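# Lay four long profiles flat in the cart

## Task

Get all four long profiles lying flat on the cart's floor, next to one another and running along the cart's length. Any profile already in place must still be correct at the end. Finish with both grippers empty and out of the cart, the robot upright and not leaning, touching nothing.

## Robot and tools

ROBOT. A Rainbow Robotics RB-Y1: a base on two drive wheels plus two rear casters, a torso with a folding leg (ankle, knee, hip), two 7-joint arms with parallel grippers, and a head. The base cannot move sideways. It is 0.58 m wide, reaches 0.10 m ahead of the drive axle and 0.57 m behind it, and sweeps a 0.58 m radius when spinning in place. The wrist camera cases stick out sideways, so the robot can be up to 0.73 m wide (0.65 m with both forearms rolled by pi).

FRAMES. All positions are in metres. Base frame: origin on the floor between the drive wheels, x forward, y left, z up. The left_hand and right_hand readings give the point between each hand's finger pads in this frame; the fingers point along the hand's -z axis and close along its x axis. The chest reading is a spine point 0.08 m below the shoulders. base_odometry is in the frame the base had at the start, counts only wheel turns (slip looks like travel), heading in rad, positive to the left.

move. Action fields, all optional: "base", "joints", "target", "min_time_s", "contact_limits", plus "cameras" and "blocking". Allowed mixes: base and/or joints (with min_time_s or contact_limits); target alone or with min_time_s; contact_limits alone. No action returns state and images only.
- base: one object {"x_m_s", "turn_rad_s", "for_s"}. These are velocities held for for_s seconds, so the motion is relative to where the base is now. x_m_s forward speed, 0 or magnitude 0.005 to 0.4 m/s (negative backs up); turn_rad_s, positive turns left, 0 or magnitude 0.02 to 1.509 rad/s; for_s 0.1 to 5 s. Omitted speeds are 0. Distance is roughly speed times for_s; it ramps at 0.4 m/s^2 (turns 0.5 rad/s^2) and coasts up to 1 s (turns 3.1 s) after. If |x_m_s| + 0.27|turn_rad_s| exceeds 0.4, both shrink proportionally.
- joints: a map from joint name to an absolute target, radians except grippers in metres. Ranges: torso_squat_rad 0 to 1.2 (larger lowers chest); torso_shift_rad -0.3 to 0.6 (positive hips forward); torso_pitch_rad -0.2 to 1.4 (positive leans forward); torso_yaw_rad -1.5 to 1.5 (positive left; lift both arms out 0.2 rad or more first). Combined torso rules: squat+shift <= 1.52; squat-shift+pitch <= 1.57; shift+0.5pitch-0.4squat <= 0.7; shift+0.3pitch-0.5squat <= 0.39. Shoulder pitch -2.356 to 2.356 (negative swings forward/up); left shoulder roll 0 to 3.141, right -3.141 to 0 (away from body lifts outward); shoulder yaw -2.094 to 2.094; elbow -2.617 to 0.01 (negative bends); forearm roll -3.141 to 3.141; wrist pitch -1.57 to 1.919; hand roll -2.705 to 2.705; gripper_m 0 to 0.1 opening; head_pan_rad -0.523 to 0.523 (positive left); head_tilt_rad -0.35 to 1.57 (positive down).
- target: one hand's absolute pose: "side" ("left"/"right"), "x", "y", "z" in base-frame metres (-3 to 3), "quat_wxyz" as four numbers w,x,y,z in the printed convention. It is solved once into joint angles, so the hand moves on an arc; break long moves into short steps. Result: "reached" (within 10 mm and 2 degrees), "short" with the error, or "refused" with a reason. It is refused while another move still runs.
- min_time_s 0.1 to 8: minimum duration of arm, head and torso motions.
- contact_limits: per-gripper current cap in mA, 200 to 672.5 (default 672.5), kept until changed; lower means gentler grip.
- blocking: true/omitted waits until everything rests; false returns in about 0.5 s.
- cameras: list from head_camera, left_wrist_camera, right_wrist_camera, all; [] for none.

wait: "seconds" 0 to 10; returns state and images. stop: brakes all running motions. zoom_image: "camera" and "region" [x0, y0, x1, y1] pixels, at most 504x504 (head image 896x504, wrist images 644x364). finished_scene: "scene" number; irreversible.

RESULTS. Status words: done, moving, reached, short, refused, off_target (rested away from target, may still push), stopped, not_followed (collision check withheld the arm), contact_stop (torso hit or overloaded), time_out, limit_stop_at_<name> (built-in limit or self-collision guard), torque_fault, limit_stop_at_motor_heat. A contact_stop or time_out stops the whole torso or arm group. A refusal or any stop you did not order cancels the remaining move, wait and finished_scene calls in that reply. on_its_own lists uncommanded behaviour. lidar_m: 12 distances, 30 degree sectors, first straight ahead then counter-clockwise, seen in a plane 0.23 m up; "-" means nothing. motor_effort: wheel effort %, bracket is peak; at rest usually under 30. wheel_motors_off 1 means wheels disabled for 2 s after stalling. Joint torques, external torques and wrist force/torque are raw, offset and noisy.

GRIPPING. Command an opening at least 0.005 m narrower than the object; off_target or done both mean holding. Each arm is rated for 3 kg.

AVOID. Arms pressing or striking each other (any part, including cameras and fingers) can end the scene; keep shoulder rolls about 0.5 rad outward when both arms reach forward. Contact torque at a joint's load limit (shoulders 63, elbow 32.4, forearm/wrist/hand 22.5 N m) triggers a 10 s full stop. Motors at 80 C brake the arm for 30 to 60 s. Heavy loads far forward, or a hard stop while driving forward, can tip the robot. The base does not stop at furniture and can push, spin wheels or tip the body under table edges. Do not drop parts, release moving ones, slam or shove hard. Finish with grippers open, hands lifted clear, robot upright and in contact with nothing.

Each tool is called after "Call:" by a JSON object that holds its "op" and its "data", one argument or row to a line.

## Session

Call:
{"op": "move", "data": {

}}

Scene clock: 0.00 s.
Joint torques (N m): no reading
External joint torques (N m): no reading
Motor temperatures (°C): left_arm=[35 33 33 38 43 38 41] | right_arm=[35 38 31 37 38 39 36]
Wrist force (N): no reading
Wrist torque (N m): no reading
Wrist force, peak (N): no reading
base_odometry: x=+0.000 y=+0.000 heading=+0.000
lidar_m: 0.68 1.03 1.15 4.51 1.57 1.14 1.07 1.11 1.51 3.96 0.98 0.70
base_status: not commanded
joint_positions: torso_squat_rad=+0.350 torso_shift_rad=+0.000 torso_pitch_rad=+0.000 torso_yaw_rad=+0.000 left_shoulder_pitch_rad=+0.027 left_shoulder_roll_rad=+0.023 left_shoulder_yaw_rad=+0.023 left_elbow_rad=-0.260 left_forearm_roll_rad=+0.047 left_wrist_pitch_rad=-0.042 left_hand_roll_rad=+0.019 left_gripper_m=+0.101 right_shoulder_pitch_rad=+0.050 right_shoulder_roll_rad=-0.019 right_shoulder_yaw_rad=+0.014 right_elbow_rad=-0.220 right_forearm_roll_rad=+0.030 right_wrist_pitch_rad=-0.021 right_hand_roll_rad=+0.014 right_gripper_m=+0.100 head_pan_rad=+0.000 head_tilt_rad=+0.400
joint_status: not commanded
wheel_motors_off: 0
motor_effort: left_wheel=+1 right_wheel=-1
chest: x=-0.2280 y=+0.0003 z=+1.2475 quat_wxyz=(+1.000, +0.000, +0.000, +0.000) (m; base frame)
left_hand: x=-0.1122 y=+0.2419 z=+0.5729 quat_wxyz=(+0.989, +0.010, -0.138, +0.047) (m; base frame)
right_hand: x=-0.1521 y=-0.2342 z=+0.5669 quat_wxyz=(+0.995, -0.011, -0.097, +0.022) (m; base frame)
pictures: head_camera, left_wrist_camera, right_wrist_camera
camera_calibration:
left_wrist_camera: T_world_to_cam=[[0.945368, 0.108874, 0.307288, -0.0969478], [-0.0443291, -0.890901, 0.45203, -0.0164797], [0.322978, -0.440956, -0.837403, 0.701415], [0, 0, 0, 1]] pos_world=[-0.135621, 0.305167, 0.624607]
right_wrist_camera: T_world_to_cam=[[-0.979681, -0.0284207, -0.19854, -0.0414671], [-0.111214, 0.900761, 0.419835, -0.0137288], [0.166905, 0.433384, -0.885619, 0.703067], [0, 0, 0, 1]] pos_world=[-0.159497, -0.293511, 0.620181]

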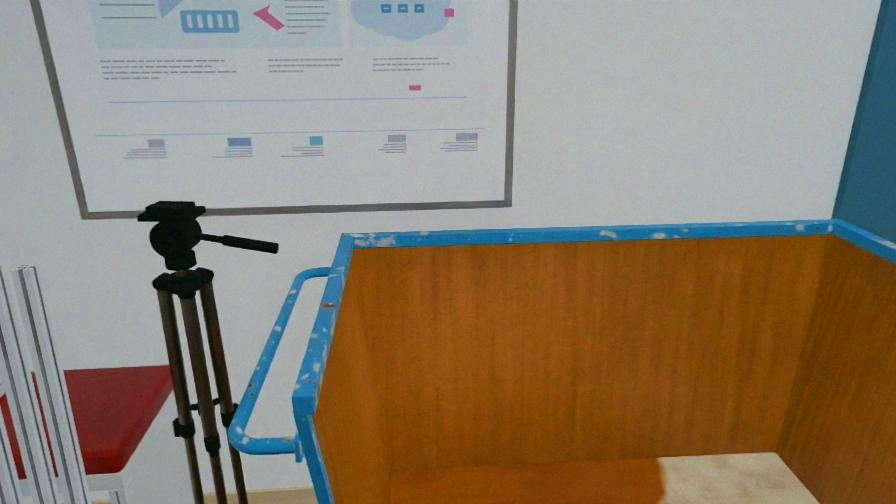

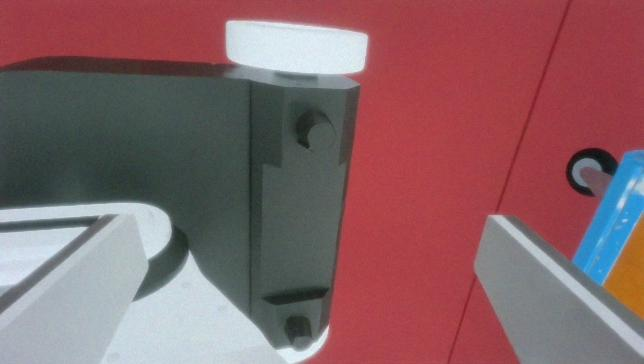

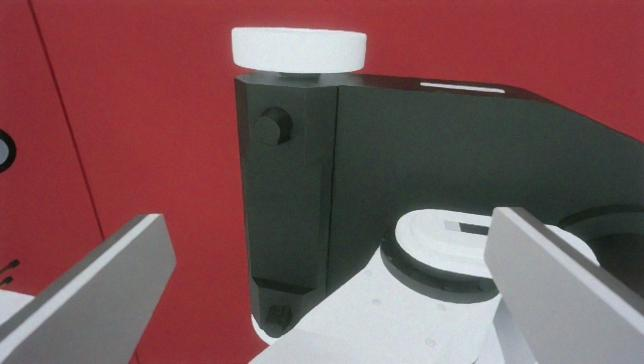

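Call:
{"op": "move", "data": {
  "joints": {"head_pan_rad": 0.5, "head_tilt_rad": 0.45},
  "cameras": ["head_camera"]
}}

Call:
{"op": "move", "data": {
  "joints": {"head_pan_rad": -0.2, "head_tilt_rad": 0.65},
  "cameras": ["head_camera"]
}}

Scene clock: 4.93 s.
Joint torques (N m): left_arm=[-1.86 0.06 -0.81 -1.7 -0.16 -0.64 0.52] | right_arm=[-1.92 -0.94 0.37 -1.17 0.28 -0.58 -0.17]
External joint torques (N m): left_arm=[0.31 -0.76 -0.89 -0.37 -0.16 -0.03 0.53] | right_arm=[-0.71 0.08 0.44 -0.54 0.24 -0.15 -0.18]
Wrist force (N): left_arm=[-2.8 0.6 -8.9] | right_arm=[-6.3 -4.5 -11.7]
Wrist torque (N m): left_arm=[-0.31 -0.34 0.21] | right_arm=[0.05 -0.57 -0.36]
Wrist force, peak (N): left_arm=[-3.0 0.6 -9.0] | right_arm=[-6.5 -4.6 -12.1]
move: done
base_odometry: x=+0.000 y=+0.000 heading=+0.000
lidar_m: 0.67 1.02 1.14 4.51 1.59 1.14 1.07 1.11 1.51 3.97 0.97 0.71
base_status: not commanded
joint_positions: torso_squat_rad=+0.350 torso_shift_rad=+0.000 torso_pitch_rad=+0.000 torso_yaw_rad=+0.000 left_shoulder_pitch_rad=+0.027 left_shoulder_roll_rad=+0.023 left_shoulder_yaw_rad=+0.023 left_elbow_rad=-0.260 left_forearm_roll_rad=+0.047 left_wrist_pitch_rad=-0.042 left_hand_roll_rad=+0.019 left_gripper_m=+0.101 right_shoulder_pitch_rad=+0.050 right_shoulder_roll_rad=-0.019 right_shoulder_yaw_rad=+0.014 right_elbow_rad=-0.220 right_forearm_roll_rad=+0.030 right_wrist_pitch_rad=-0.021 right_hand_roll_rad=+0.014 right_gripper_m=+0.100 head_pan_rad=+0.500 head_tilt_rad=+0.450
joint_status: all done
wheel_motors_off: 0
motor_effort: left_wheel=+2(2) right_wheel=-1(4)
chest: x=-0.2280 y=+0.0003 z=+1.2475 quat_wxyz=(+1.000, +0.000, +0.000, +0.000)
left_hand: x=-0.1122 y=+0.2419 z=+0.5729 quat_wxyz=(+0.989, +0.010, -0.138, +0.047)
right_hand: x=-0.1521 y=-0.2342 z=+0.5669 quat_wxyz=(+0.995, -0.011, -0.097, +0.022)
head_camera: T_world_to_cam=[[0.42675, -0.904338, -0.00763081, 0.104955], [-0.357119, -0.160758, -0.920121, 1.31526], [0.830874, 0.395386, -0.391559, 0.679008], [0, 0, 0, 1]] pos_world=[-0.139256, 0.0378821, 1.47687]

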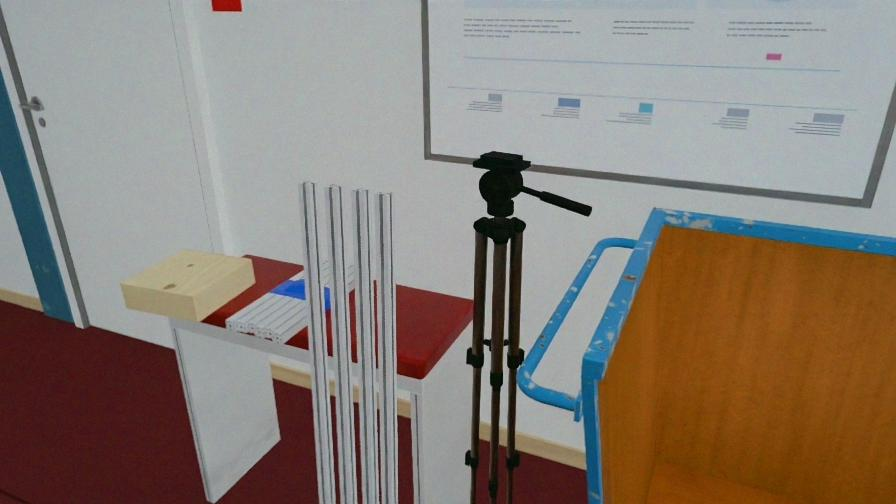

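Scene clock: 6.07 s.
Joint torques (N m): left_arm=[-2.92 0.67 0.02 -1.78 -0.2 -0.56 0.2] | right_arm=[-1.9 -0.26 0.42 -1.15 0 -0.42 -0.24]
External joint torques (N m): left_arm=[-0.74 -0.15 -0.06 -0.44 -0.2 0.05 0.21] | right_arm=[-0.68 0.76 0.5 -0.52 -0.04 0.01 -0.25]
Wrist force (N): left_arm=[-2.9 0.5 -8.7] | right_arm=[-6.3 -4.5 -11.5]
Wrist torque (N m): left_arm=[-0.30 -0.36 0.18] | right_arm=[0.05 -0.55 -0.35]
Wrist force, peak (N): left_arm=[-2.9 0.7 -9.0] | right_arm=[-6.3 -4.6 -12.0]
move: done
base_odometry: x=+0.000 y=+0.000 heading=+0.000
lidar_m: 0.67 1.03 1.16 4.52 1.57 1.15 1.07 1.11 1.51 3.97 0.97 0.71
base_status: not commanded
joint_positions: torso_squat_rad=+0.350 torso_shift_rad=+0.000 torso_pitch_rad=+0.000 torso_yaw_rad=+0.000 left_shoulder_pitch_rad=+0.027 left_shoulder_roll_rad=+0.023 left_shoulder_yaw_rad=+0.023 left_elbow_rad=-0.260 left_forearm_roll_rad=+0.047 left_wrist_pitch_rad=-0.042 left_hand_roll_rad=+0.019 left_gripper_m=+0.101 right_shoulder_pitch_rad=+0.050 right_shoulder_roll_rad=-0.019 right_shoulder_yaw_rad=+0.014 right_elbow_rad=-0.220 right_forearm_roll_rad=+0.030 right_wrist_pitch_rad=-0.021 right_hand_roll_rad=+0.014 right_gripper_m=+0.100 head_pan_rad=-0.200 head_tilt_rad=+0.650
joint_status: all done
wheel_motors_off: 0
motor_effort: left_wheel=+1(2) right_wheel=+0(4)
chest: x=-0.2280 y=+0.0003 z=+1.2475 quat_wxyz=(+1.000, +0.000, +0.000, +0.000)
left_hand: x=-0.1122 y=+0.2419 z=+0.5729 quat_wxyz=(+0.989, +0.010, -0.138, +0.047)
right_hand: x=-0.1521 y=-0.2342 z=+0.5669 quat_wxyz=(+0.995, -0.011, -0.097, +0.022)
head_camera: T_world_to_cam=[[-0.256645, -0.966496, 0.00432488, -0.0531837], [-0.54775, 0.141761, -0.824545, 1.13743], [0.796306, -0.213984, -0.56578, 0.924354], [0, 0, 0, 1]] pos_world=[-0.126692, -0.0148474, 1.46107]

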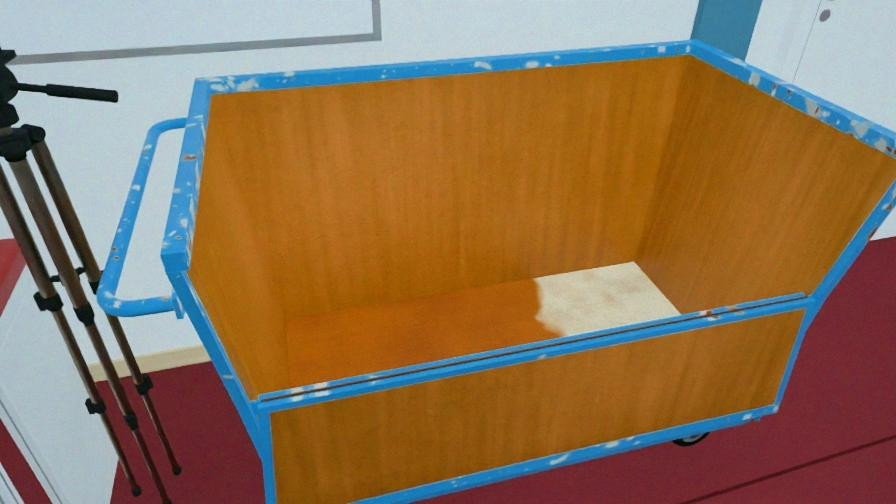

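Call:
{"op": "move", "data": {
  "base": {"turn_rad_s": 0.5, "for_s": 2.1},
  "joints": {"torso_squat_rad": 1.1, "torso_pitch_rad": 0.6, "torso_shift_rad": 0.2, "right_shoulder_pitch_rad": 1.2, "right_shoulder_roll_rad": -0.15, "right_elbow_rad": -2.3, "left_shoulder_pitch_rad": -0.5, "left_shoulder_roll_rad": 0.1, "left_shoulder_yaw_rad": 0.186, "left_elbow_rad": -1.8, "left_forearm_roll_rad": -0.323, "left_wrist_pitch_rad": 0.2, "left_hand_roll_rad": -1.301, "head_pan_rad": 0.1, "head_tilt_rad": 0.3, "left_gripper_m": 0.06},
  "min_time_s": 3.5,
  "cameras": []
}}

Call:
{"op": "move", "data": {
  "base": {"x_m_s": 0.2, "for_s": 2.25},
  "cameras": ["head_camera"]
}}

Call:
{"op": "move", "data": {
  "base": {"turn_rad_s": -0.5, "for_s": 2.1},
  "cameras": ["head_camera", "left_wrist_camera"]
}}

Scene clock: 31.73 s.
Joint torques (N m): left_arm=[-9.27 3.98 1.44 -10.73 -0.32 -1.42 -0.07] | right_arm=[13.37 -5.68 -2.79 -4.83 0.19 -1.09 -0.12]
External joint torques (N m): left_arm=[-0.54 1.09 0.72 -0.62 -0.3 0.31 -0.09] | right_arm=[-0.8 -1.59 0.87 -0.72 0.1 -0.07 -0.15]
Wrist force (N): left_arm=[-0.8 -5.7 -4.1] | right_arm=[-7.8 -2.1 -11.0]
Wrist torque (N m): left_arm=[0.04 -0.27 0.20] | right_arm=[-0.15 -0.63 -0.35]
Wrist force, peak (N): left_arm=[-3.5 -0.1 -9.1] | right_arm=[-8.2 -3.2 -11.8]
move: done
base_odometry: x=+0.000 y=+0.000 heading=+1.049
lidar_m: 1.16 4.38 1.57 1.14 1.09 1.13 1.53 4.00 0.98 0.70 0.68 1.03
base_status: done (sent for 2.1 of 2.1 s)
joint_positions: torso_squat_rad=+1.100 torso_shift_rad=+0.200 torso_pitch_rad=+0.600 torso_yaw_rad=+0.000 left_shoulder_pitch_rad=-0.500 left_shoulder_roll_rad=+0.100 left_shoulder_yaw_rad=+0.186 left_elbow_rad=-1.800 left_forearm_roll_rad=-0.323 left_wrist_pitch_rad=+0.200 left_hand_roll_rad=-1.301 left_gripper_m=+0.060 right_shoulder_pitch_rad=+1.200 right_shoulder_roll_rad=-0.150 right_shoulder_yaw_rad=+0.014 right_elbow_rad=-2.300 right_forearm_roll_rad=+0.030 right_wrist_pitch_rad=-0.021 right_hand_roll_rad=+0.014 right_gripper_m=+0.100 head_pan_rad=+0.100 head_tilt_rad=+0.300
joint_status: all done
wheel_motors_off: 0
motor_effort: left_wheel=-1(32) right_wheel=+12(43)
chest: x=+0.0098 y=+0.0003 z=+0.8471 quat_wxyz=(+0.955, +0.000, +0.296, +0.000)
left_hand: x=+0.5409 y=+0.2597 z=+0.6176 quat_wxyz=(+0.510, +0.526, -0.433, -0.525)
right_hand: x=+0.0029 y=-0.3472 z=+0.5248 quat_wxyz=(+0.949, -0.158, -0.267, +0.063)

Scene clock: 34.90 s.
Joint torques (N m): left_arm=[-8.94 3.3 1.17 -10.04 -0.35 -1.81 -0.1] | right_arm=[13.08 -5.2 -3.42 -4.59 0.26 -1.21 -0.2]
External joint torques (N m): left_arm=[-0.21 0.41 0.46 0.07 -0.32 -0.08 -0.11] | right_arm=[-1.09 -1.11 0.23 -0.49 0.17 -0.19 -0.23]
Wrist force (N): left_arm=[-0.3 -6.1 -3.8] | right_arm=[-7.9 -2.0 -11.2]
Wrist torque (N m): left_arm=[0.11 -0.21 0.20] | right_arm=[-0.17 -0.65 -0.35]
Wrist force, peak (N): left_arm=[-0.1 -6.2 -3.9] | right_arm=[-8.1 -2.1 -11.4]
move: done
base_odometry: x=+0.226 y=+0.393 heading=+1.050
lidar_m: 1.13 4.73 1.91 1.38 1.32 1.37 1.86 4.87 0.65 0.52 0.69 0.63
base_status: done (sent for 2.27 of 2.27 s)
joint_positions: torso_squat_rad=+1.100 torso_shift_rad=+0.200 torso_pitch_rad=+0.600 torso_yaw_rad=+0.000 left_shoulder_pitch_rad=-0.500 left_shoulder_roll_rad=+0.100 left_shoulder_yaw_rad=+0.186 left_elbow_rad=-1.800 left_forearm_roll_rad=-0.323 left_wrist_pitch_rad=+0.200 left_hand_roll_rad=-1.301 left_gripper_m=+0.060 right_shoulder_pitch_rad=+1.200 right_shoulder_roll_rad=-0.150 right_shoulder_yaw_rad=+0.014 right_elbow_rad=-2.300 right_forearm_roll_rad=+0.030 right_wrist_pitch_rad=-0.021 right_hand_roll_rad=+0.014 right_gripper_m=+0.100 head_pan_rad=+0.100 head_tilt_rad=+0.300
joint_status: not commanded
wheel_motors_off: 0
motor_effort: left_wheel=+3(35) right_wheel=-3(49)
chest: x=+0.0099 y=+0.0003 z=+0.8471 quat_wxyz=(+0.955, +0.000, +0.296, +0.000)
left_hand: x=+0.5409 y=+0.2597 z=+0.6176 quat_wxyz=(+0.510, +0.526, -0.433, -0.525)
right_hand: x=+0.0029 y=-0.3472 z=+0.5248 quat_wxyz=(+0.949, -0.158, -0.267, +0.063)
head_camera: T_world_to_cam=[[0.0260617, -0.998956, -0.0375244, 0.0398305], [-0.753201, 0.00505809, -0.657772, 0.820605], [0.657274, 0.045406, -0.752282, 0.600545], [0, 0, 0, 1]] pos_world=[0.222319, 0.00836982, 0.993045]

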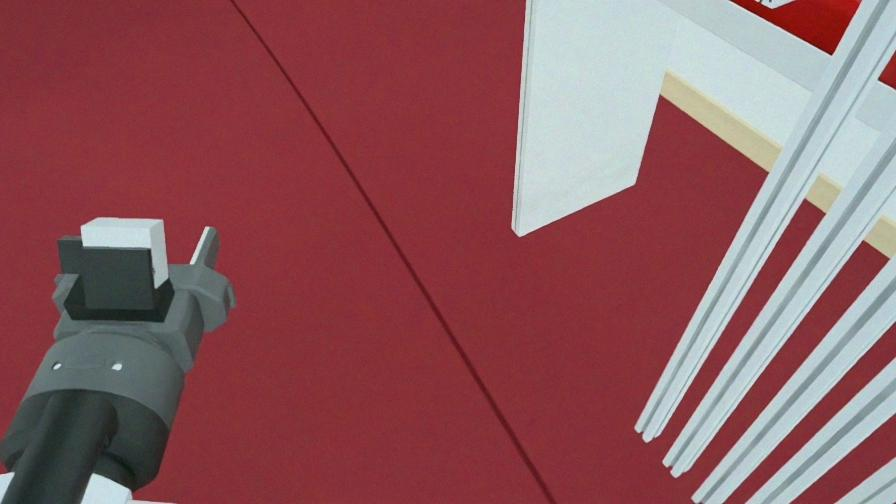

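Scene clock: 38.33 s.
Joint torques (N m): left_arm=[-9.27 3.51 0.74 -10.44 -0.51 -1.61 -0.04] | right_arm=[13.33 -5.4 -2.52 -4.82 0.15 -1.18 -0.23]
External joint torques (N m): left_arm=[-0.54 0.61 0.02 -0.33 -0.49 0.12 -0.06] | right_arm=[-0.84 -1.31 1.13 -0.71 0.07 -0.17 -0.26]
Wrist force (N): left_arm=[-0.1 -6.0 -4.1] | right_arm=[-7.9 -2.0 -11.2]
Wrist torque (N m): left_arm=[0.07 -0.21 0.21] | right_arm=[-0.17 -0.63 -0.35]
Wrist force, peak (N): left_arm=[-0.3 -6.1 -4.0] | right_arm=[-8.1 -2.0 -11.3]
move: done
base_odometry: x=+0.225 y=+0.393 heading=+0.000
lidar_m: 0.72 0.63 1.11 4.65 1.91 1.38 1.30 1.36 1.82 4.76 0.65 0.52
base_status: done (sent for 2.1 of 2.1 s)
joint_positions: torso_squat_rad=+1.100 torso_shift_rad=+0.200 torso_pitch_rad=+0.600 torso_yaw_rad=+0.000 left_shoulder_pitch_rad=-0.500 left_shoulder_roll_rad=+0.100 left_shoulder_yaw_rad=+0.186 left_elbow_rad=-1.800 left_forearm_roll_rad=-0.323 left_wrist_pitch_rad=+0.200 left_hand_roll_rad=-1.301 left_gripper_m=+0.060 right_shoulder_pitch_rad=+1.200 right_shoulder_roll_rad=-0.150 right_shoulder_yaw_rad=+0.014 right_elbow_rad=-2.300 right_forearm_roll_rad=+0.030 right_wrist_pitch_rad=-0.021 right_hand_roll_rad=+0.014 right_gripper_m=+0.100 head_pan_rad=+0.100 head_tilt_rad=+0.300
joint_status: not commanded
wheel_motors_off: 0
motor_effort: left_wheel=+11(32) right_wheel=+0(39)
chest: x=+0.0099 y=+0.0003 z=+0.8471 quat_wxyz=(+0.955, +0.000, +0.296, +0.000)
left_hand: x=+0.5409 y=+0.2597 z=+0.6176 quat_wxyz=(+0.510, +0.526, -0.433, -0.525)
right_hand: x=+0.0029 y=-0.3472 z=+0.5248 quat_wxyz=(+0.949, -0.158, -0.267, +0.063)
head_camera: T_world_to_cam=[[0.0260617, -0.998956, -0.0375244, 0.0398305], [-0.753201, 0.00505809, -0.657772, 0.820605], [0.657274, 0.045406, -0.752282, 0.600545], [0, 0, 0, 1]] pos_world=[0.222319, 0.00836982, 0.993045]
left_wrist_camera: T_world_to_cam=[[0.0408556, -0.995239, -0.088486, 0.290349], [-0.543434, 0.0521823, -0.837829, 0.829808], [0.838457, 0.0823162, -0.538715, -0.0634062], [0, 0, 0, 1]] pos_world=[0.492247, 0.250885, 0.686771]

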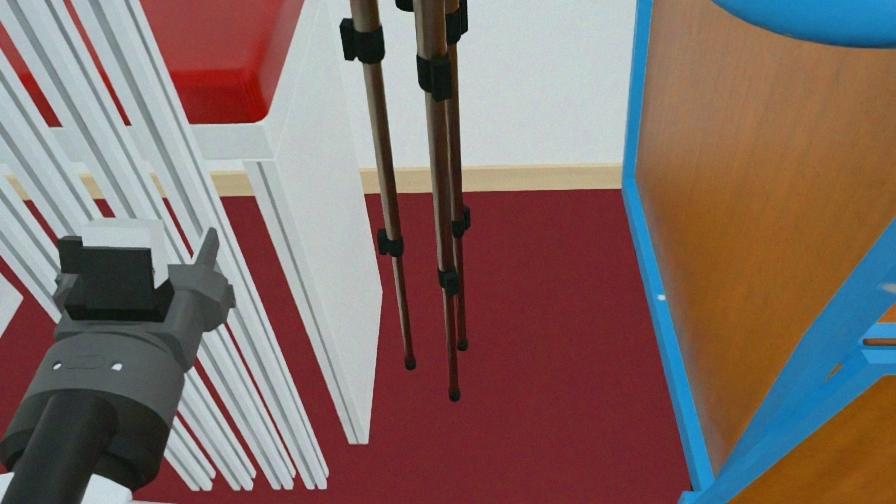

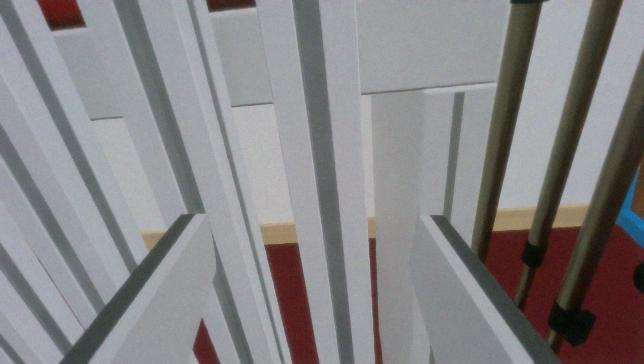

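Call:
{"op": "move", "data": {
  "target": {"side": "left", "x": 0.545, "y": 0.26, "z": 0.55, "quat_wxyz": [0.526, 0.472, -0.472, -0.526]},
  "min_time_s": 1.5,
  "cameras": ["left_wrist_camera"]
}}

Call:
{"op": "move", "data": {
  "target": {"side": "left", "x": 0.57, "y": 0.26, "z": 0.548, "quat_wxyz": [0.526, 0.472, -0.472, -0.526]},
  "cameras": ["left_wrist_camera", "head_camera"]
}}

Scene clock: 46.40 s.
Joint torques (N m): left_arm=[-10.11 5.16 -0.11 -9.42 0.25 -1.75 0.55] | right_arm=[12.99 -5.31 -2.3 -4.77 0.13 -1.2 -0.31]
External joint torques (N m): left_arm=[-1.18 1.12 -1.53 0.33 0.13 0 0.53] | right_arm=[-1.18 -1.21 1.36 -0.66 0.05 -0.18 -0.33]
Wrist force (N): left_arm=[-1.1 -5.7 -4.4] | right_arm=[-7.9 -2.1 -11.2]
Wrist torque (N m): left_arm=[0.02 -0.29 0.18] | right_arm=[-0.15 -0.65 -0.36]
Wrist force, peak (N): left_arm=[-1.2 -6.2 -4.8] | right_arm=[-7.9 -2.2 -11.5]
move: done
base_odometry: x=+0.225 y=+0.393 heading=+0.000
lidar_m: 0.71 0.64 1.12 4.67 1.90 1.37 1.30 1.35 1.83 4.77 0.66 0.52
base_status: not commanded
joint_positions: torso_squat_rad=+1.100 torso_shift_rad=+0.200 torso_pitch_rad=+0.600 torso_yaw_rad=+0.000 left_shoulder_pitch_rad=-0.530 left_shoulder_roll_rad=+0.171 left_shoulder_yaw_rad=+0.175 left_elbow_rad=-1.519 left_forearm_roll_rad=-0.227 left_wrist_pitch_rad=-0.018 left_hand_roll_rad=-1.220 left_gripper_m=+0.060 right_shoulder_pitch_rad=+1.200 right_shoulder_roll_rad=-0.150 right_shoulder_yaw_rad=+0.014 right_elbow_rad=-2.300 right_forearm_roll_rad=+0.030 right_wrist_pitch_rad=-0.021 right_hand_roll_rad=+0.014 right_gripper_m=+0.100 head_pan_rad=+0.100 head_tilt_rad=+0.300
joint_status: all done
wheel_motors_off: 0
motor_effort: left_wheel=+12(13) right_wheel=+0(3)
chest: x=+0.0099 y=+0.0003 z=+0.8471 quat_wxyz=(+0.955, +0.000, +0.296, +0.000)
left_hand: x=+0.5448 y=+0.2601 z=+0.5499 quat_wxyz=(+0.527, +0.472, -0.472, -0.526)
left_hand_status: reached (checked arc, planned for 1.5 s): 0 mm and 0.0 deg off.
right_hand: x=+0.0029 y=-0.3472 z=+0.5248 quat_wxyz=(+0.949, -0.158, -0.267, +0.063)
left_wrist_camera: T_world_to_cam=[[-0.0315296, -0.999203, 0.0244663, 0.262953], [-0.568524, -0.00220396, -0.822664, 0.794571], [0.822062, -0.0398479, -0.568001, -0.0464123], [0, 0, 0, 1]] pos_world=[0.498177, 0.262645, 0.620869]

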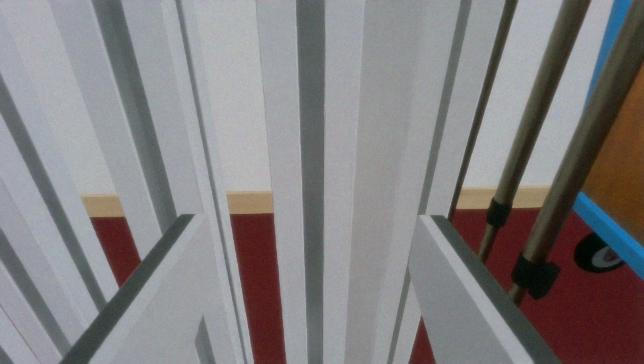

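Scene clock: 47.47 s.
Joint torques (N m): left_arm=[-10.67 4.9 1.22 -9.08 -0.14 -1.8 0.34] | right_arm=[13.4 -5.07 -2.95 -4.91 0.21 -1.16 -0.2]
External joint torques (N m): left_arm=[-0.25 0.32 -0.13 0.63 -0.27 -0.05 0.32] | right_arm=[-0.77 -0.98 0.7 -0.8 0.12 -0.14 -0.23]
Wrist force (N): left_arm=[-1.5 -5.7 -4.2] | right_arm=[-7.6 -2.0 -11.0]
Wrist torque (N m): left_arm=[-0.04 -0.33 0.23] | right_arm=[-0.16 -0.61 -0.35]
Wrist force, peak (N): left_arm=[-1.9 -6.9 -4.6] | right_arm=[-8.0 -2.3 -11.2]
move: done
base_odometry: x=+0.225 y=+0.393 heading=+0.000
lidar_m: 0.72 0.63 1.12 4.67 1.90 1.38 1.30 1.34 1.83 4.77 0.65 0.53
base_status: not commanded
joint_positions: torso_squat_rad=+1.100 torso_shift_rad=+0.200 torso_pitch_rad=+0.600 torso_yaw_rad=+0.000 left_shoulder_pitch_rad=-0.625 left_shoulder_roll_rad=+0.185 left_shoulder_yaw_rad=+0.195 left_elbow_rad=-1.408 left_forearm_roll_rad=-0.229 left_wrist_pitch_rad=-0.035 left_hand_roll_rad=-1.222 left_gripper_m=+0.060 right_shoulder_pitch_rad=+1.200 right_shoulder_roll_rad=-0.150 right_shoulder_yaw_rad=+0.014 right_elbow_rad=-2.300 right_forearm_roll_rad=+0.030 right_wrist_pitch_rad=-0.021 right_hand_roll_rad=+0.014 right_gripper_m=+0.100 head_pan_rad=+0.100 head_tilt_rad=+0.300
joint_status: all done
wheel_motors_off: 0
motor_effort: left_wheel=+13(16) right_wheel=+3(3)
chest: x=+0.0099 y=+0.0003 z=+0.8471 quat_wxyz=(+0.955, +0.000, +0.296, +0.000)
left_hand: x=+0.5699 y=+0.2598 z=+0.5480 quat_wxyz=(+0.526, +0.472, -0.472, -0.526)
left_hand_status: reached (checked arc, planned for 0.4 s): 0 mm and 0.0 deg off.
right_hand: x=+0.0029 y=-0.3472 z=+0.5248 quat_wxyz=(+0.949, -0.158, -0.267, +0.063)
pictures: head_camera, left_wrist_camera
head_camera: T_world_to_cam=[[0.0260617, -0.998956, -0.0375244, 0.0398305], [-0.753201, 0.00505809, -0.657772, 0.820605], [0.657274, 0.045406, -0.752282, 0.600545], [0, 0, 0, 1]] pos_world=[0.222319, 0.00836982, 0.993045]
left_wrist_camera: T_world_to_cam=[[-0.0321422, -0.99918, 0.0246311, 0.263802], [-0.568452, -0.00199466, -0.822714, 0.807298], [0.822088, -0.0404454, -0.567922, -0.0679837], [0, 0, 0, 1]] pos_world=[0.523278, 0.262446, 0.619069]

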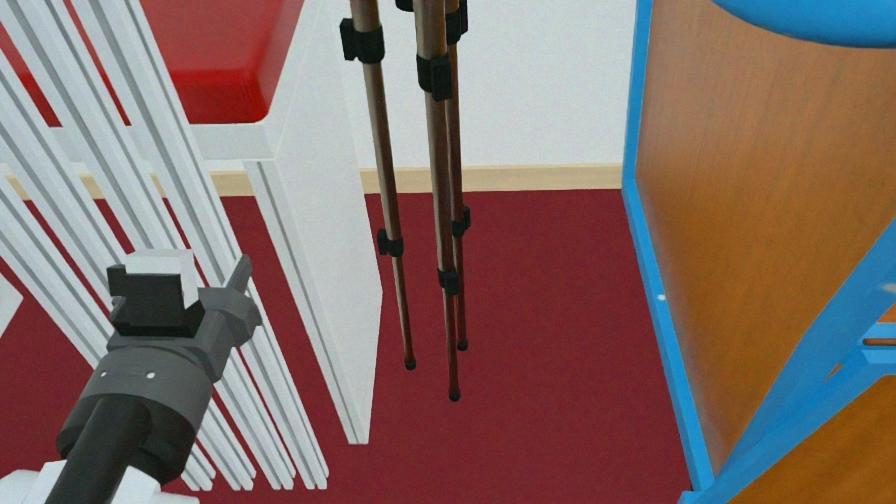

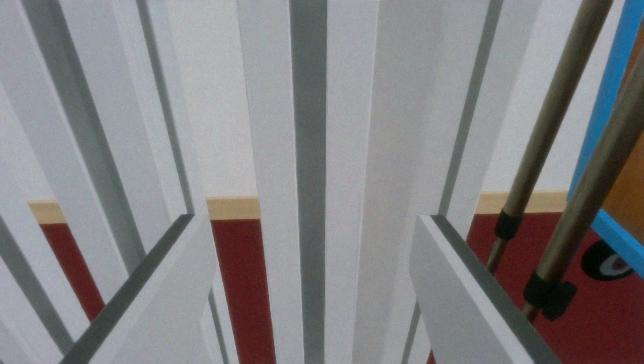

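Call:
{"op": "move", "data": {
  "target": {"side": "left", "x": 0.6, "y": 0.26, "z": 0.547, "quat_wxyz": [0.526, 0.472, -0.472, -0.526]},
  "cameras": ["left_wrist_camera"]
}}

Call:
{"op": "move", "data": {
  "target": {"side": "left", "x": 0.616, "y": 0.26, "z": 0.547, "quat_wxyz": [0.526, 0.472, -0.472, -0.526]},
  "cameras": ["left_wrist_camera", "head_camera"]
}}

Scene clock: 55.47 s.
Joint torques (N m): left_arm=[-12.63 5.71 1.48 -9.03 0.04 -2.06 0.17] | right_arm=[13.24 -4.59 -2.16 -4.53 0.34 -1.05 -0.23]
External joint torques (N m): left_arm=[-0.42 0.43 0.26 0.62 -0.1 -0.31 0.16] | right_arm=[-0.93 -0.49 1.49 -0.42 0.25 -0.03 -0.26]
Wrist force (N): left_arm=[-1.2 -5.5 -4.4] | right_arm=[-8.0 -1.9 -11.0]
Wrist torque (N m): left_arm=[-0.04 -0.25 0.19] | right_arm=[-0.17 -0.66 -0.36]
Wrist force, peak (N): left_arm=[-1.3 -7.4 -4.5] | right_arm=[-8.1 -2.1 -11.3]
move: done
base_odometry: x=+0.225 y=+0.393 heading=+0.000
lidar_m: 0.72 0.64 1.12 4.67 1.91 1.38 1.30 1.35 1.82 4.76 0.66 0.52
base_status: not commanded
joint_positions: torso_squat_rad=+1.100 torso_shift_rad=+0.200 torso_pitch_rad=+0.600 torso_yaw_rad=+0.000 left_shoulder_pitch_rad=-0.742 left_shoulder_roll_rad=+0.204 left_shoulder_yaw_rad=+0.220 left_elbow_rad=-1.264 left_forearm_roll_rad=-0.231 left_wrist_pitch_rad=-0.063 left_hand_roll_rad=-1.227 left_gripper_m=+0.060 right_shoulder_pitch_rad=+1.200 right_shoulder_roll_rad=-0.150 right_shoulder_yaw_rad=+0.014 right_elbow_rad=-2.300 right_forearm_roll_rad=+0.030 right_wrist_pitch_rad=-0.021 right_hand_roll_rad=+0.014 right_gripper_m=+0.100 head_pan_rad=+0.100 head_tilt_rad=+0.300
joint_status: all done
wheel_motors_off: 0
motor_effort: left_wheel=+16(16) right_wheel=-2(4)
chest: x=+0.0099 y=+0.0003 z=+0.8471 quat_wxyz=(+0.955, +0.000, +0.296, +0.000)
left_hand: x=+0.5998 y=+0.2598 z=+0.5471 quat_wxyz=(+0.527, +0.472, -0.472, -0.527)
left_hand_status: reached (checked arc, planned for 0.4 s): 0 mm and 0.1 deg off.
right_hand: x=+0.0029 y=-0.3472 z=+0.5248 quat_wxyz=(+0.949, -0.158, -0.267, +0.063)
left_wrist_camera: T_world_to_cam=[[-0.0321549, -0.999175, 0.0247878, 0.264694], [-0.568934, -0.00209273, -0.822381, 0.823642], [0.821755, -0.0405461, -0.568397, -0.0925715], [0, 0, 0, 1]] pos_world=[0.55318, 0.262446, 0.618169]

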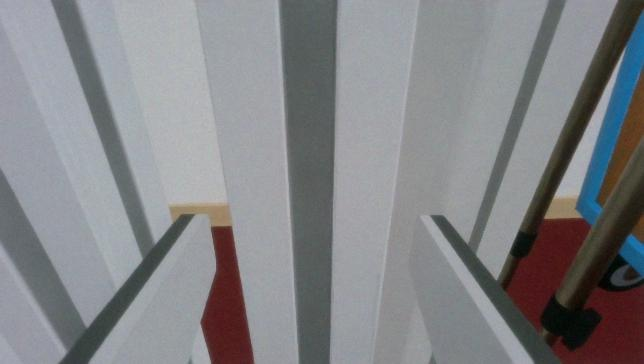

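Scene clock: 56.17 s.
Joint torques (N m): left_arm=[-13.35 5.63 0.83 -9.34 -0.09 -1.93 -0.07] | right_arm=[13.23 -4.74 -3.18 -4.82 0.3 -1.05 -0.31]
External joint torques (N m): left_arm=[-0.15 -0.05 -0.29 0.26 -0.25 -0.17 -0.08] | right_arm=[-0.94 -0.65 0.47 -0.71 0.21 -0.04 -0.34]
Wrist force (N): left_arm=[-1.3 -5.5 -4.1] | right_arm=[-8.1 -2.0 -11.0]
Wrist torque (N m): left_arm=[-0.04 -0.29 0.25] | right_arm=[-0.17 -0.67 -0.35]
Wrist force, peak (N): left_arm=[-1.0 -6.9 -4.1] | right_arm=[-8.1 -2.0 -11.4]
move: done
base_odometry: x=+0.225 y=+0.393 heading=+0.000
lidar_m: 0.72 0.63 1.12 4.66 1.90 1.38 1.30 1.36 1.82 4.77 0.65 0.51
base_status: not commanded
joint_positions: torso_squat_rad=+1.100 torso_shift_rad=+0.200 torso_pitch_rad=+0.600 torso_yaw_rad=+0.000 left_shoulder_pitch_rad=-0.809 left_shoulder_roll_rad=+0.214 left_shoulder_yaw_rad=+0.237 left_elbow_rad=-1.174 left_forearm_roll_rad=-0.233 left_wrist_pitch_rad=-0.087 left_hand_roll_rad=-1.233 left_gripper_m=+0.060 right_shoulder_pitch_rad=+1.200 right_shoulder_roll_rad=-0.150 right_shoulder_yaw_rad=+0.014 right_elbow_rad=-2.300 right_forearm_roll_rad=+0.030 right_wrist_pitch_rad=-0.021 right_hand_roll_rad=+0.014 right_gripper_m=+0.100 head_pan_rad=+0.100 head_tilt_rad=+0.300
joint_status: all done
wheel_motors_off: 0
motor_effort: left_wheel=+16(17) right_wheel=+0(3)
chest: x=+0.0099 y=+0.0003 z=+0.8471 quat_wxyz=(+0.955, +0.000, +0.296, +0.000)
left_hand: x=+0.6159 y=+0.2598 z=+0.5470 quat_wxyz=(+0.526, +0.472, -0.472, -0.526)
left_hand_status: reached (checked arc, planned for 0.3 s): 0 mm and 0.0 deg off.
right_hand: x=+0.0029 y=-0.3472 z=+0.5248 quat_wxyz=(+0.949, -0.158, -0.267, +0.063)
pictures: head_camera, left_wrist_camera
head_camera: T_world_to_cam=[[0.0260666, -0.998956, -0.0375246, 0.0398296], [-0.753157, 0.00505748, -0.657821, 0.820644], [0.657324, 0.0454091, -0.752239, 0.600492], [0, 0, 0, 1]] pos_world=[0.222319, 0.00836982, 0.993045]
left_wrist_camera: T_world_to_cam=[[-0.0321451, -0.99918, 0.024626, 0.265309], [-0.568338, -0.00199448, -0.822793, 0.832608], [0.822167, -0.0404446, -0.567808, -0.106483], [0, 0, 0, 1]] pos_world=[0.569278, 0.262446, 0.618068]

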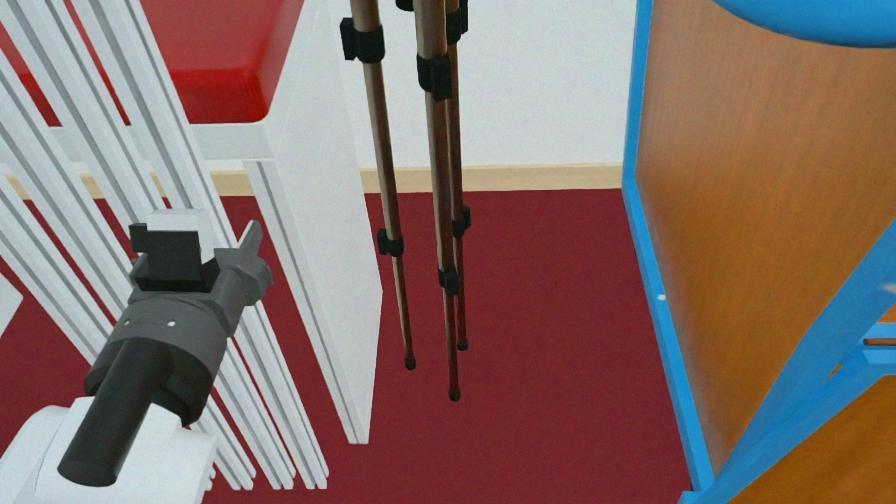

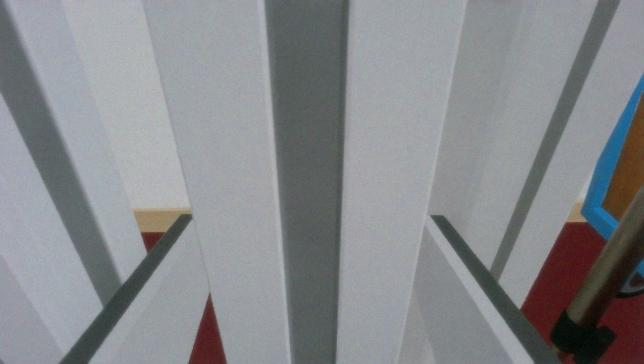

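Call:
{"op": "move", "data": {
  "joints": {"left_gripper_m": 0.015},
  "cameras": ["left_wrist_camera"]
}}

Call:
{"op": "move", "data": {
  "target": {"side": "left", "x": 0.616, "y": 0.26, "z": 0.58, "quat_wxyz": [0.526, 0.472, -0.472, -0.526]},
  "min_time_s": 1,
  "cameras": ["left_wrist_camera"]
}}

Call:
{"op": "move", "data": {
  "target": {"side": "left", "x": 0.55, "y": 0.25, "z": 0.6, "quat_wxyz": [0.526, 0.472, -0.472, -0.526]},
  "min_time_s": 1.5,
  "cameras": ["head_camera", "left_wrist_camera"]
}}

Scene clock: 64.67 s.
Joint torques (N m): left_arm=[-13.4 5.79 0.92 -9.1 -0.38 -1.77 -0.24] | right_arm=[13.33 -4.79 -2.69 -4.6 0.21 -1.2 -0.28]
External joint torques (N m): left_arm=[-0.2 0.1 -0.19 0.5 -0.54 -0.01 -0.25] | right_arm=[-0.84 -0.7 0.97 -0.5 0.12 -0.18 -0.3]
Wrist force (N): left_arm=[0.4 -5.0 -3.9] | right_arm=[-7.8 -2.0 -11.1]
Wrist torque (N m): left_arm=[-0.21 -0.35 1.08] | right_arm=[-0.17 -0.64 -0.36]
Wrist force, peak (N): left_arm=[-1.4 -5.9 -4.2] | right_arm=[-8.0 -1.9 -11.4]
move: off_target
base_odometry: x=+0.225 y=+0.393 heading=+0.000
lidar_m: 0.72 0.62 1.11 4.66 1.91 1.37 1.30 1.35 1.83 4.76 0.65 0.52
base_status: not commanded
joint_positions: torso_squat_rad=+1.100 torso_shift_rad=+0.200 torso_pitch_rad=+0.600 torso_yaw_rad=+0.000 left_shoulder_pitch_rad=-0.809 left_shoulder_roll_rad=+0.214 left_shoulder_yaw_rad=+0.237 left_elbow_rad=-1.174 left_forearm_roll_rad=-0.233 left_wrist_pitch_rad=-0.087 left_hand_roll_rad=-1.233 left_gripper_m=+0.031 right_shoulder_pitch_rad=+1.200 right_shoulder_roll_rad=-0.150 right_shoulder_yaw_rad=+0.014 right_elbow_rad=-2.300 right_forearm_roll_rad=+0.030 right_wrist_pitch_rad=-0.021 right_hand_roll_rad=+0.014 right_gripper_m=+0.100 head_pan_rad=+0.100 head_tilt_rad=+0.300
joint_status: left_gripper_m off_target (ended at +0.031, target +0.015)
wheel_motors_off: 0
motor_effort: left_wheel=+16(17) right_wheel=-3(3)
chest: x=+0.0099 y=+0.0003 z=+0.8471 quat_wxyz=(+0.955, +0.000, +0.296, +0.000)
left_hand: x=+0.6159 y=+0.2598 z=+0.5470 quat_wxyz=(+0.526, +0.472, -0.472, -0.526)
right_hand: x=+0.0029 y=-0.3472 z=+0.5248 quat_wxyz=(+0.949, -0.158, -0.267, +0.063)
left_wrist_camera: T_world_to_cam=[[-0.0321173, -0.999175, 0.0248477, 0.265156], [-0.568342, -0.00219265, -0.822789, 0.83266], [0.822165, -0.0405478, -0.567803, -0.106458], [0, 0, 0, 1]] pos_world=[0.569278, 0.262446, 0.618068]

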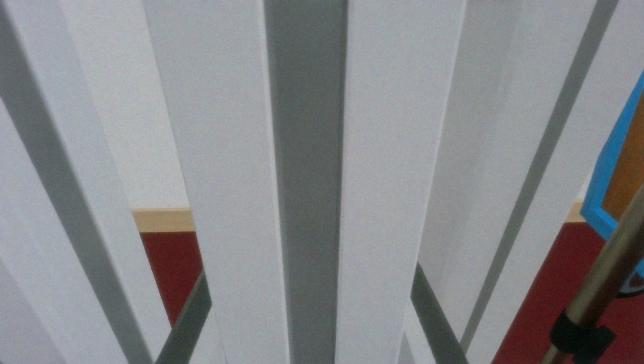

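Scene clock: 66.00 s.
Joint torques (N m): left_arm=[-17.51 8.79 0.97 -13.68 -0.07 -3.93 0.41] | right_arm=[13.32 -4.62 -2.71 -4.82 0.41 -1.14 -0.09]
External joint torques (N m): left_arm=[-4.61 2.98 -0.73 -3.84 -0.14 -2.19 0.4] | right_arm=[-0.85 -0.52 0.95 -0.72 0.32 -0.13 -0.11]
Wrist force (N): left_arm=[-0.6 -15.2 -5.8] | right_arm=[-7.8 -2.2 -11.0]
Wrist torque (N m): left_arm=[-0.07 -0.22 0.23] | right_arm=[-0.14 -0.63 -0.36]
Wrist force, peak (N): left_arm=[-1.7 -15.8 -5.1] | right_arm=[-8.0 -2.1 -11.3]
move: done
base_odometry: x=+0.225 y=+0.393 heading=+0.000
lidar_m: 0.72 0.62 1.12 4.65 1.90 1.38 1.30 1.35 1.82 4.76 0.65 0.52
base_status: not commanded
joint_positions: torso_squat_rad=+1.100 torso_shift_rad=+0.200 torso_pitch_rad=+0.600 torso_yaw_rad=+0.000 left_shoulder_pitch_rad=-0.767 left_shoulder_roll_rad=+0.247 left_shoulder_yaw_rad=+0.188 left_elbow_rad=-1.346 left_forearm_roll_rad=-0.213 left_wrist_pitch_rad=+0.055 left_hand_roll_rad=-1.200 left_gripper_m=+0.031 right_shoulder_pitch_rad=+1.200 right_shoulder_roll_rad=-0.150 right_shoulder_yaw_rad=+0.014 right_elbow_rad=-2.300 right_forearm_roll_rad=+0.030 right_wrist_pitch_rad=-0.021 right_hand_roll_rad=+0.014 right_gripper_m=+0.100 head_pan_rad=+0.100 head_tilt_rad=+0.300
joint_status: all done
wheel_motors_off: 0
motor_effort: left_wheel=+16(17) right_wheel=+1(3)
chest: x=+0.0099 y=+0.0003 z=+0.8470 quat_wxyz=(+0.955, +0.000, +0.296, +0.000)
left_hand: x=+0.6154 y=+0.2599 z=+0.5784 quat_wxyz=(+0.527, +0.472, -0.472, -0.526)
left_hand_status: reached (checked arc, planned for 1.0 s): 2 mm and 0.1 deg off.
right_hand: x=+0.0029 y=-0.3472 z=+0.5248 quat_wxyz=(+0.949, -0.158, -0.266, +0.063)
left_wrist_camera: T_world_to_cam=[[-0.0305895, -0.999229, 0.0246087, 0.263659], [-0.569425, -0.00281306, -0.822039, 0.858503], [0.821474, -0.0391586, -0.5689, -0.0874765], [0, 0, 0, 1]] pos_world=[0.568778, 0.262445, 0.649469]

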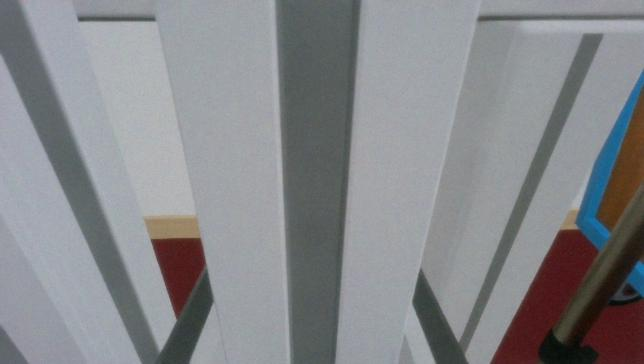

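Scene clock: 67.83 s.
Joint torques (N m): left_arm=[-13.59 3.39 1.14 -14.15 -0.14 -3.8 -0.27] | right_arm=[12.92 -5.1 -2.82 -4.57 0.38 -1.11 -0.32]
External joint torques (N m): left_arm=[-4.52 -0.56 -0.64 -4.16 -0.13 -2.05 -0.28] | right_arm=[-1.25 -1 0.83 -0.46 0.29 -0.09 -0.35]
Wrist force (N): left_arm=[-0.7 -14.5 -5.6] | right_arm=[-7.6 -2.1 -11.1]
Wrist torque (N m): left_arm=[-0.12 -0.24 0.18] | right_arm=[-0.15 -0.61 -0.36]
Wrist force, peak (N): left_arm=[-1.3 -15.7 -6.4] | right_arm=[-8.0 -2.1 -11.3]
move: done
base_odometry: x=+0.225 y=+0.393 heading=+0.000
lidar_m: 0.72 0.57 1.12 4.66 1.91 1.38 1.30 1.35 1.82 4.77 0.65 0.52
base_status: not commanded
joint_positions: torso_squat_rad=+1.100 torso_shift_rad=+0.200 torso_pitch_rad=+0.600 torso_yaw_rad=+0.000 left_shoulder_pitch_rad=-0.516 left_shoulder_roll_rad=+0.202 left_shoulder_yaw_rad=+0.130 left_elbow_rad=-1.726 left_forearm_roll_rad=-0.207 left_wrist_pitch_rad=+0.186 left_hand_roll_rad=-1.210 left_gripper_m=+0.031 right_shoulder_pitch_rad=+1.200 right_shoulder_roll_rad=-0.150 right_shoulder_yaw_rad=+0.014 right_elbow_rad=-2.300 right_forearm_roll_rad=+0.030 right_wrist_pitch_rad=-0.021 right_hand_roll_rad=+0.014 right_gripper_m=+0.100 head_pan_rad=+0.100 head_tilt_rad=+0.300
joint_status: all done
wheel_motors_off: 0
motor_effort: left_wheel=+16(17) right_wheel=-2(4)
chest: x=+0.0099 y=+0.0003 z=+0.8470 quat_wxyz=(+0.955, +0.000, +0.296, +0.000)
left_hand: x=+0.5496 y=+0.2503 z=+0.5988 quat_wxyz=(+0.527, +0.472, -0.471, -0.527)
left_hand_status: reached (checked arc, planned for 1.5 s): 1 mm and 0.1 deg off.
right_hand: x=+0.0029 y=-0.3472 z=+0.5248 quat_wxyz=(+0.949, -0.158, -0.266, +0.063)
head_camera: T_world_to_cam=[[0.0260586, -0.998956, -0.0375301, 0.0398369], [-0.75325, 0.00506076, -0.657714, 0.820559], [0.657217, 0.0454087, -0.752332, 0.600608], [0, 0, 0, 1]] pos_world=[0.222319, 0.00836982, 0.993045]
left_wrist_camera: T_world_to_cam=[[-0.0311271, -0.999223, 0.0241606, 0.25212], [-0.570003, -0.00211036, -0.82164, 0.837766], [0.821052, -0.0393469, -0.569495, -0.0215624], [0, 0, 0, 1]] pos_world=[0.503081, 0.252844, 0.669971]

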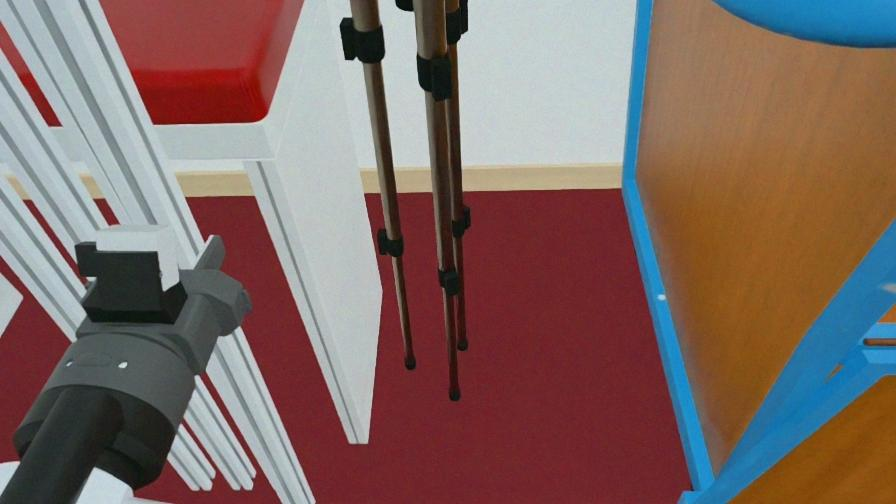

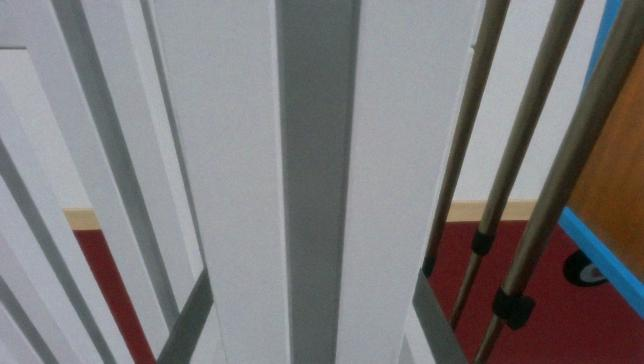

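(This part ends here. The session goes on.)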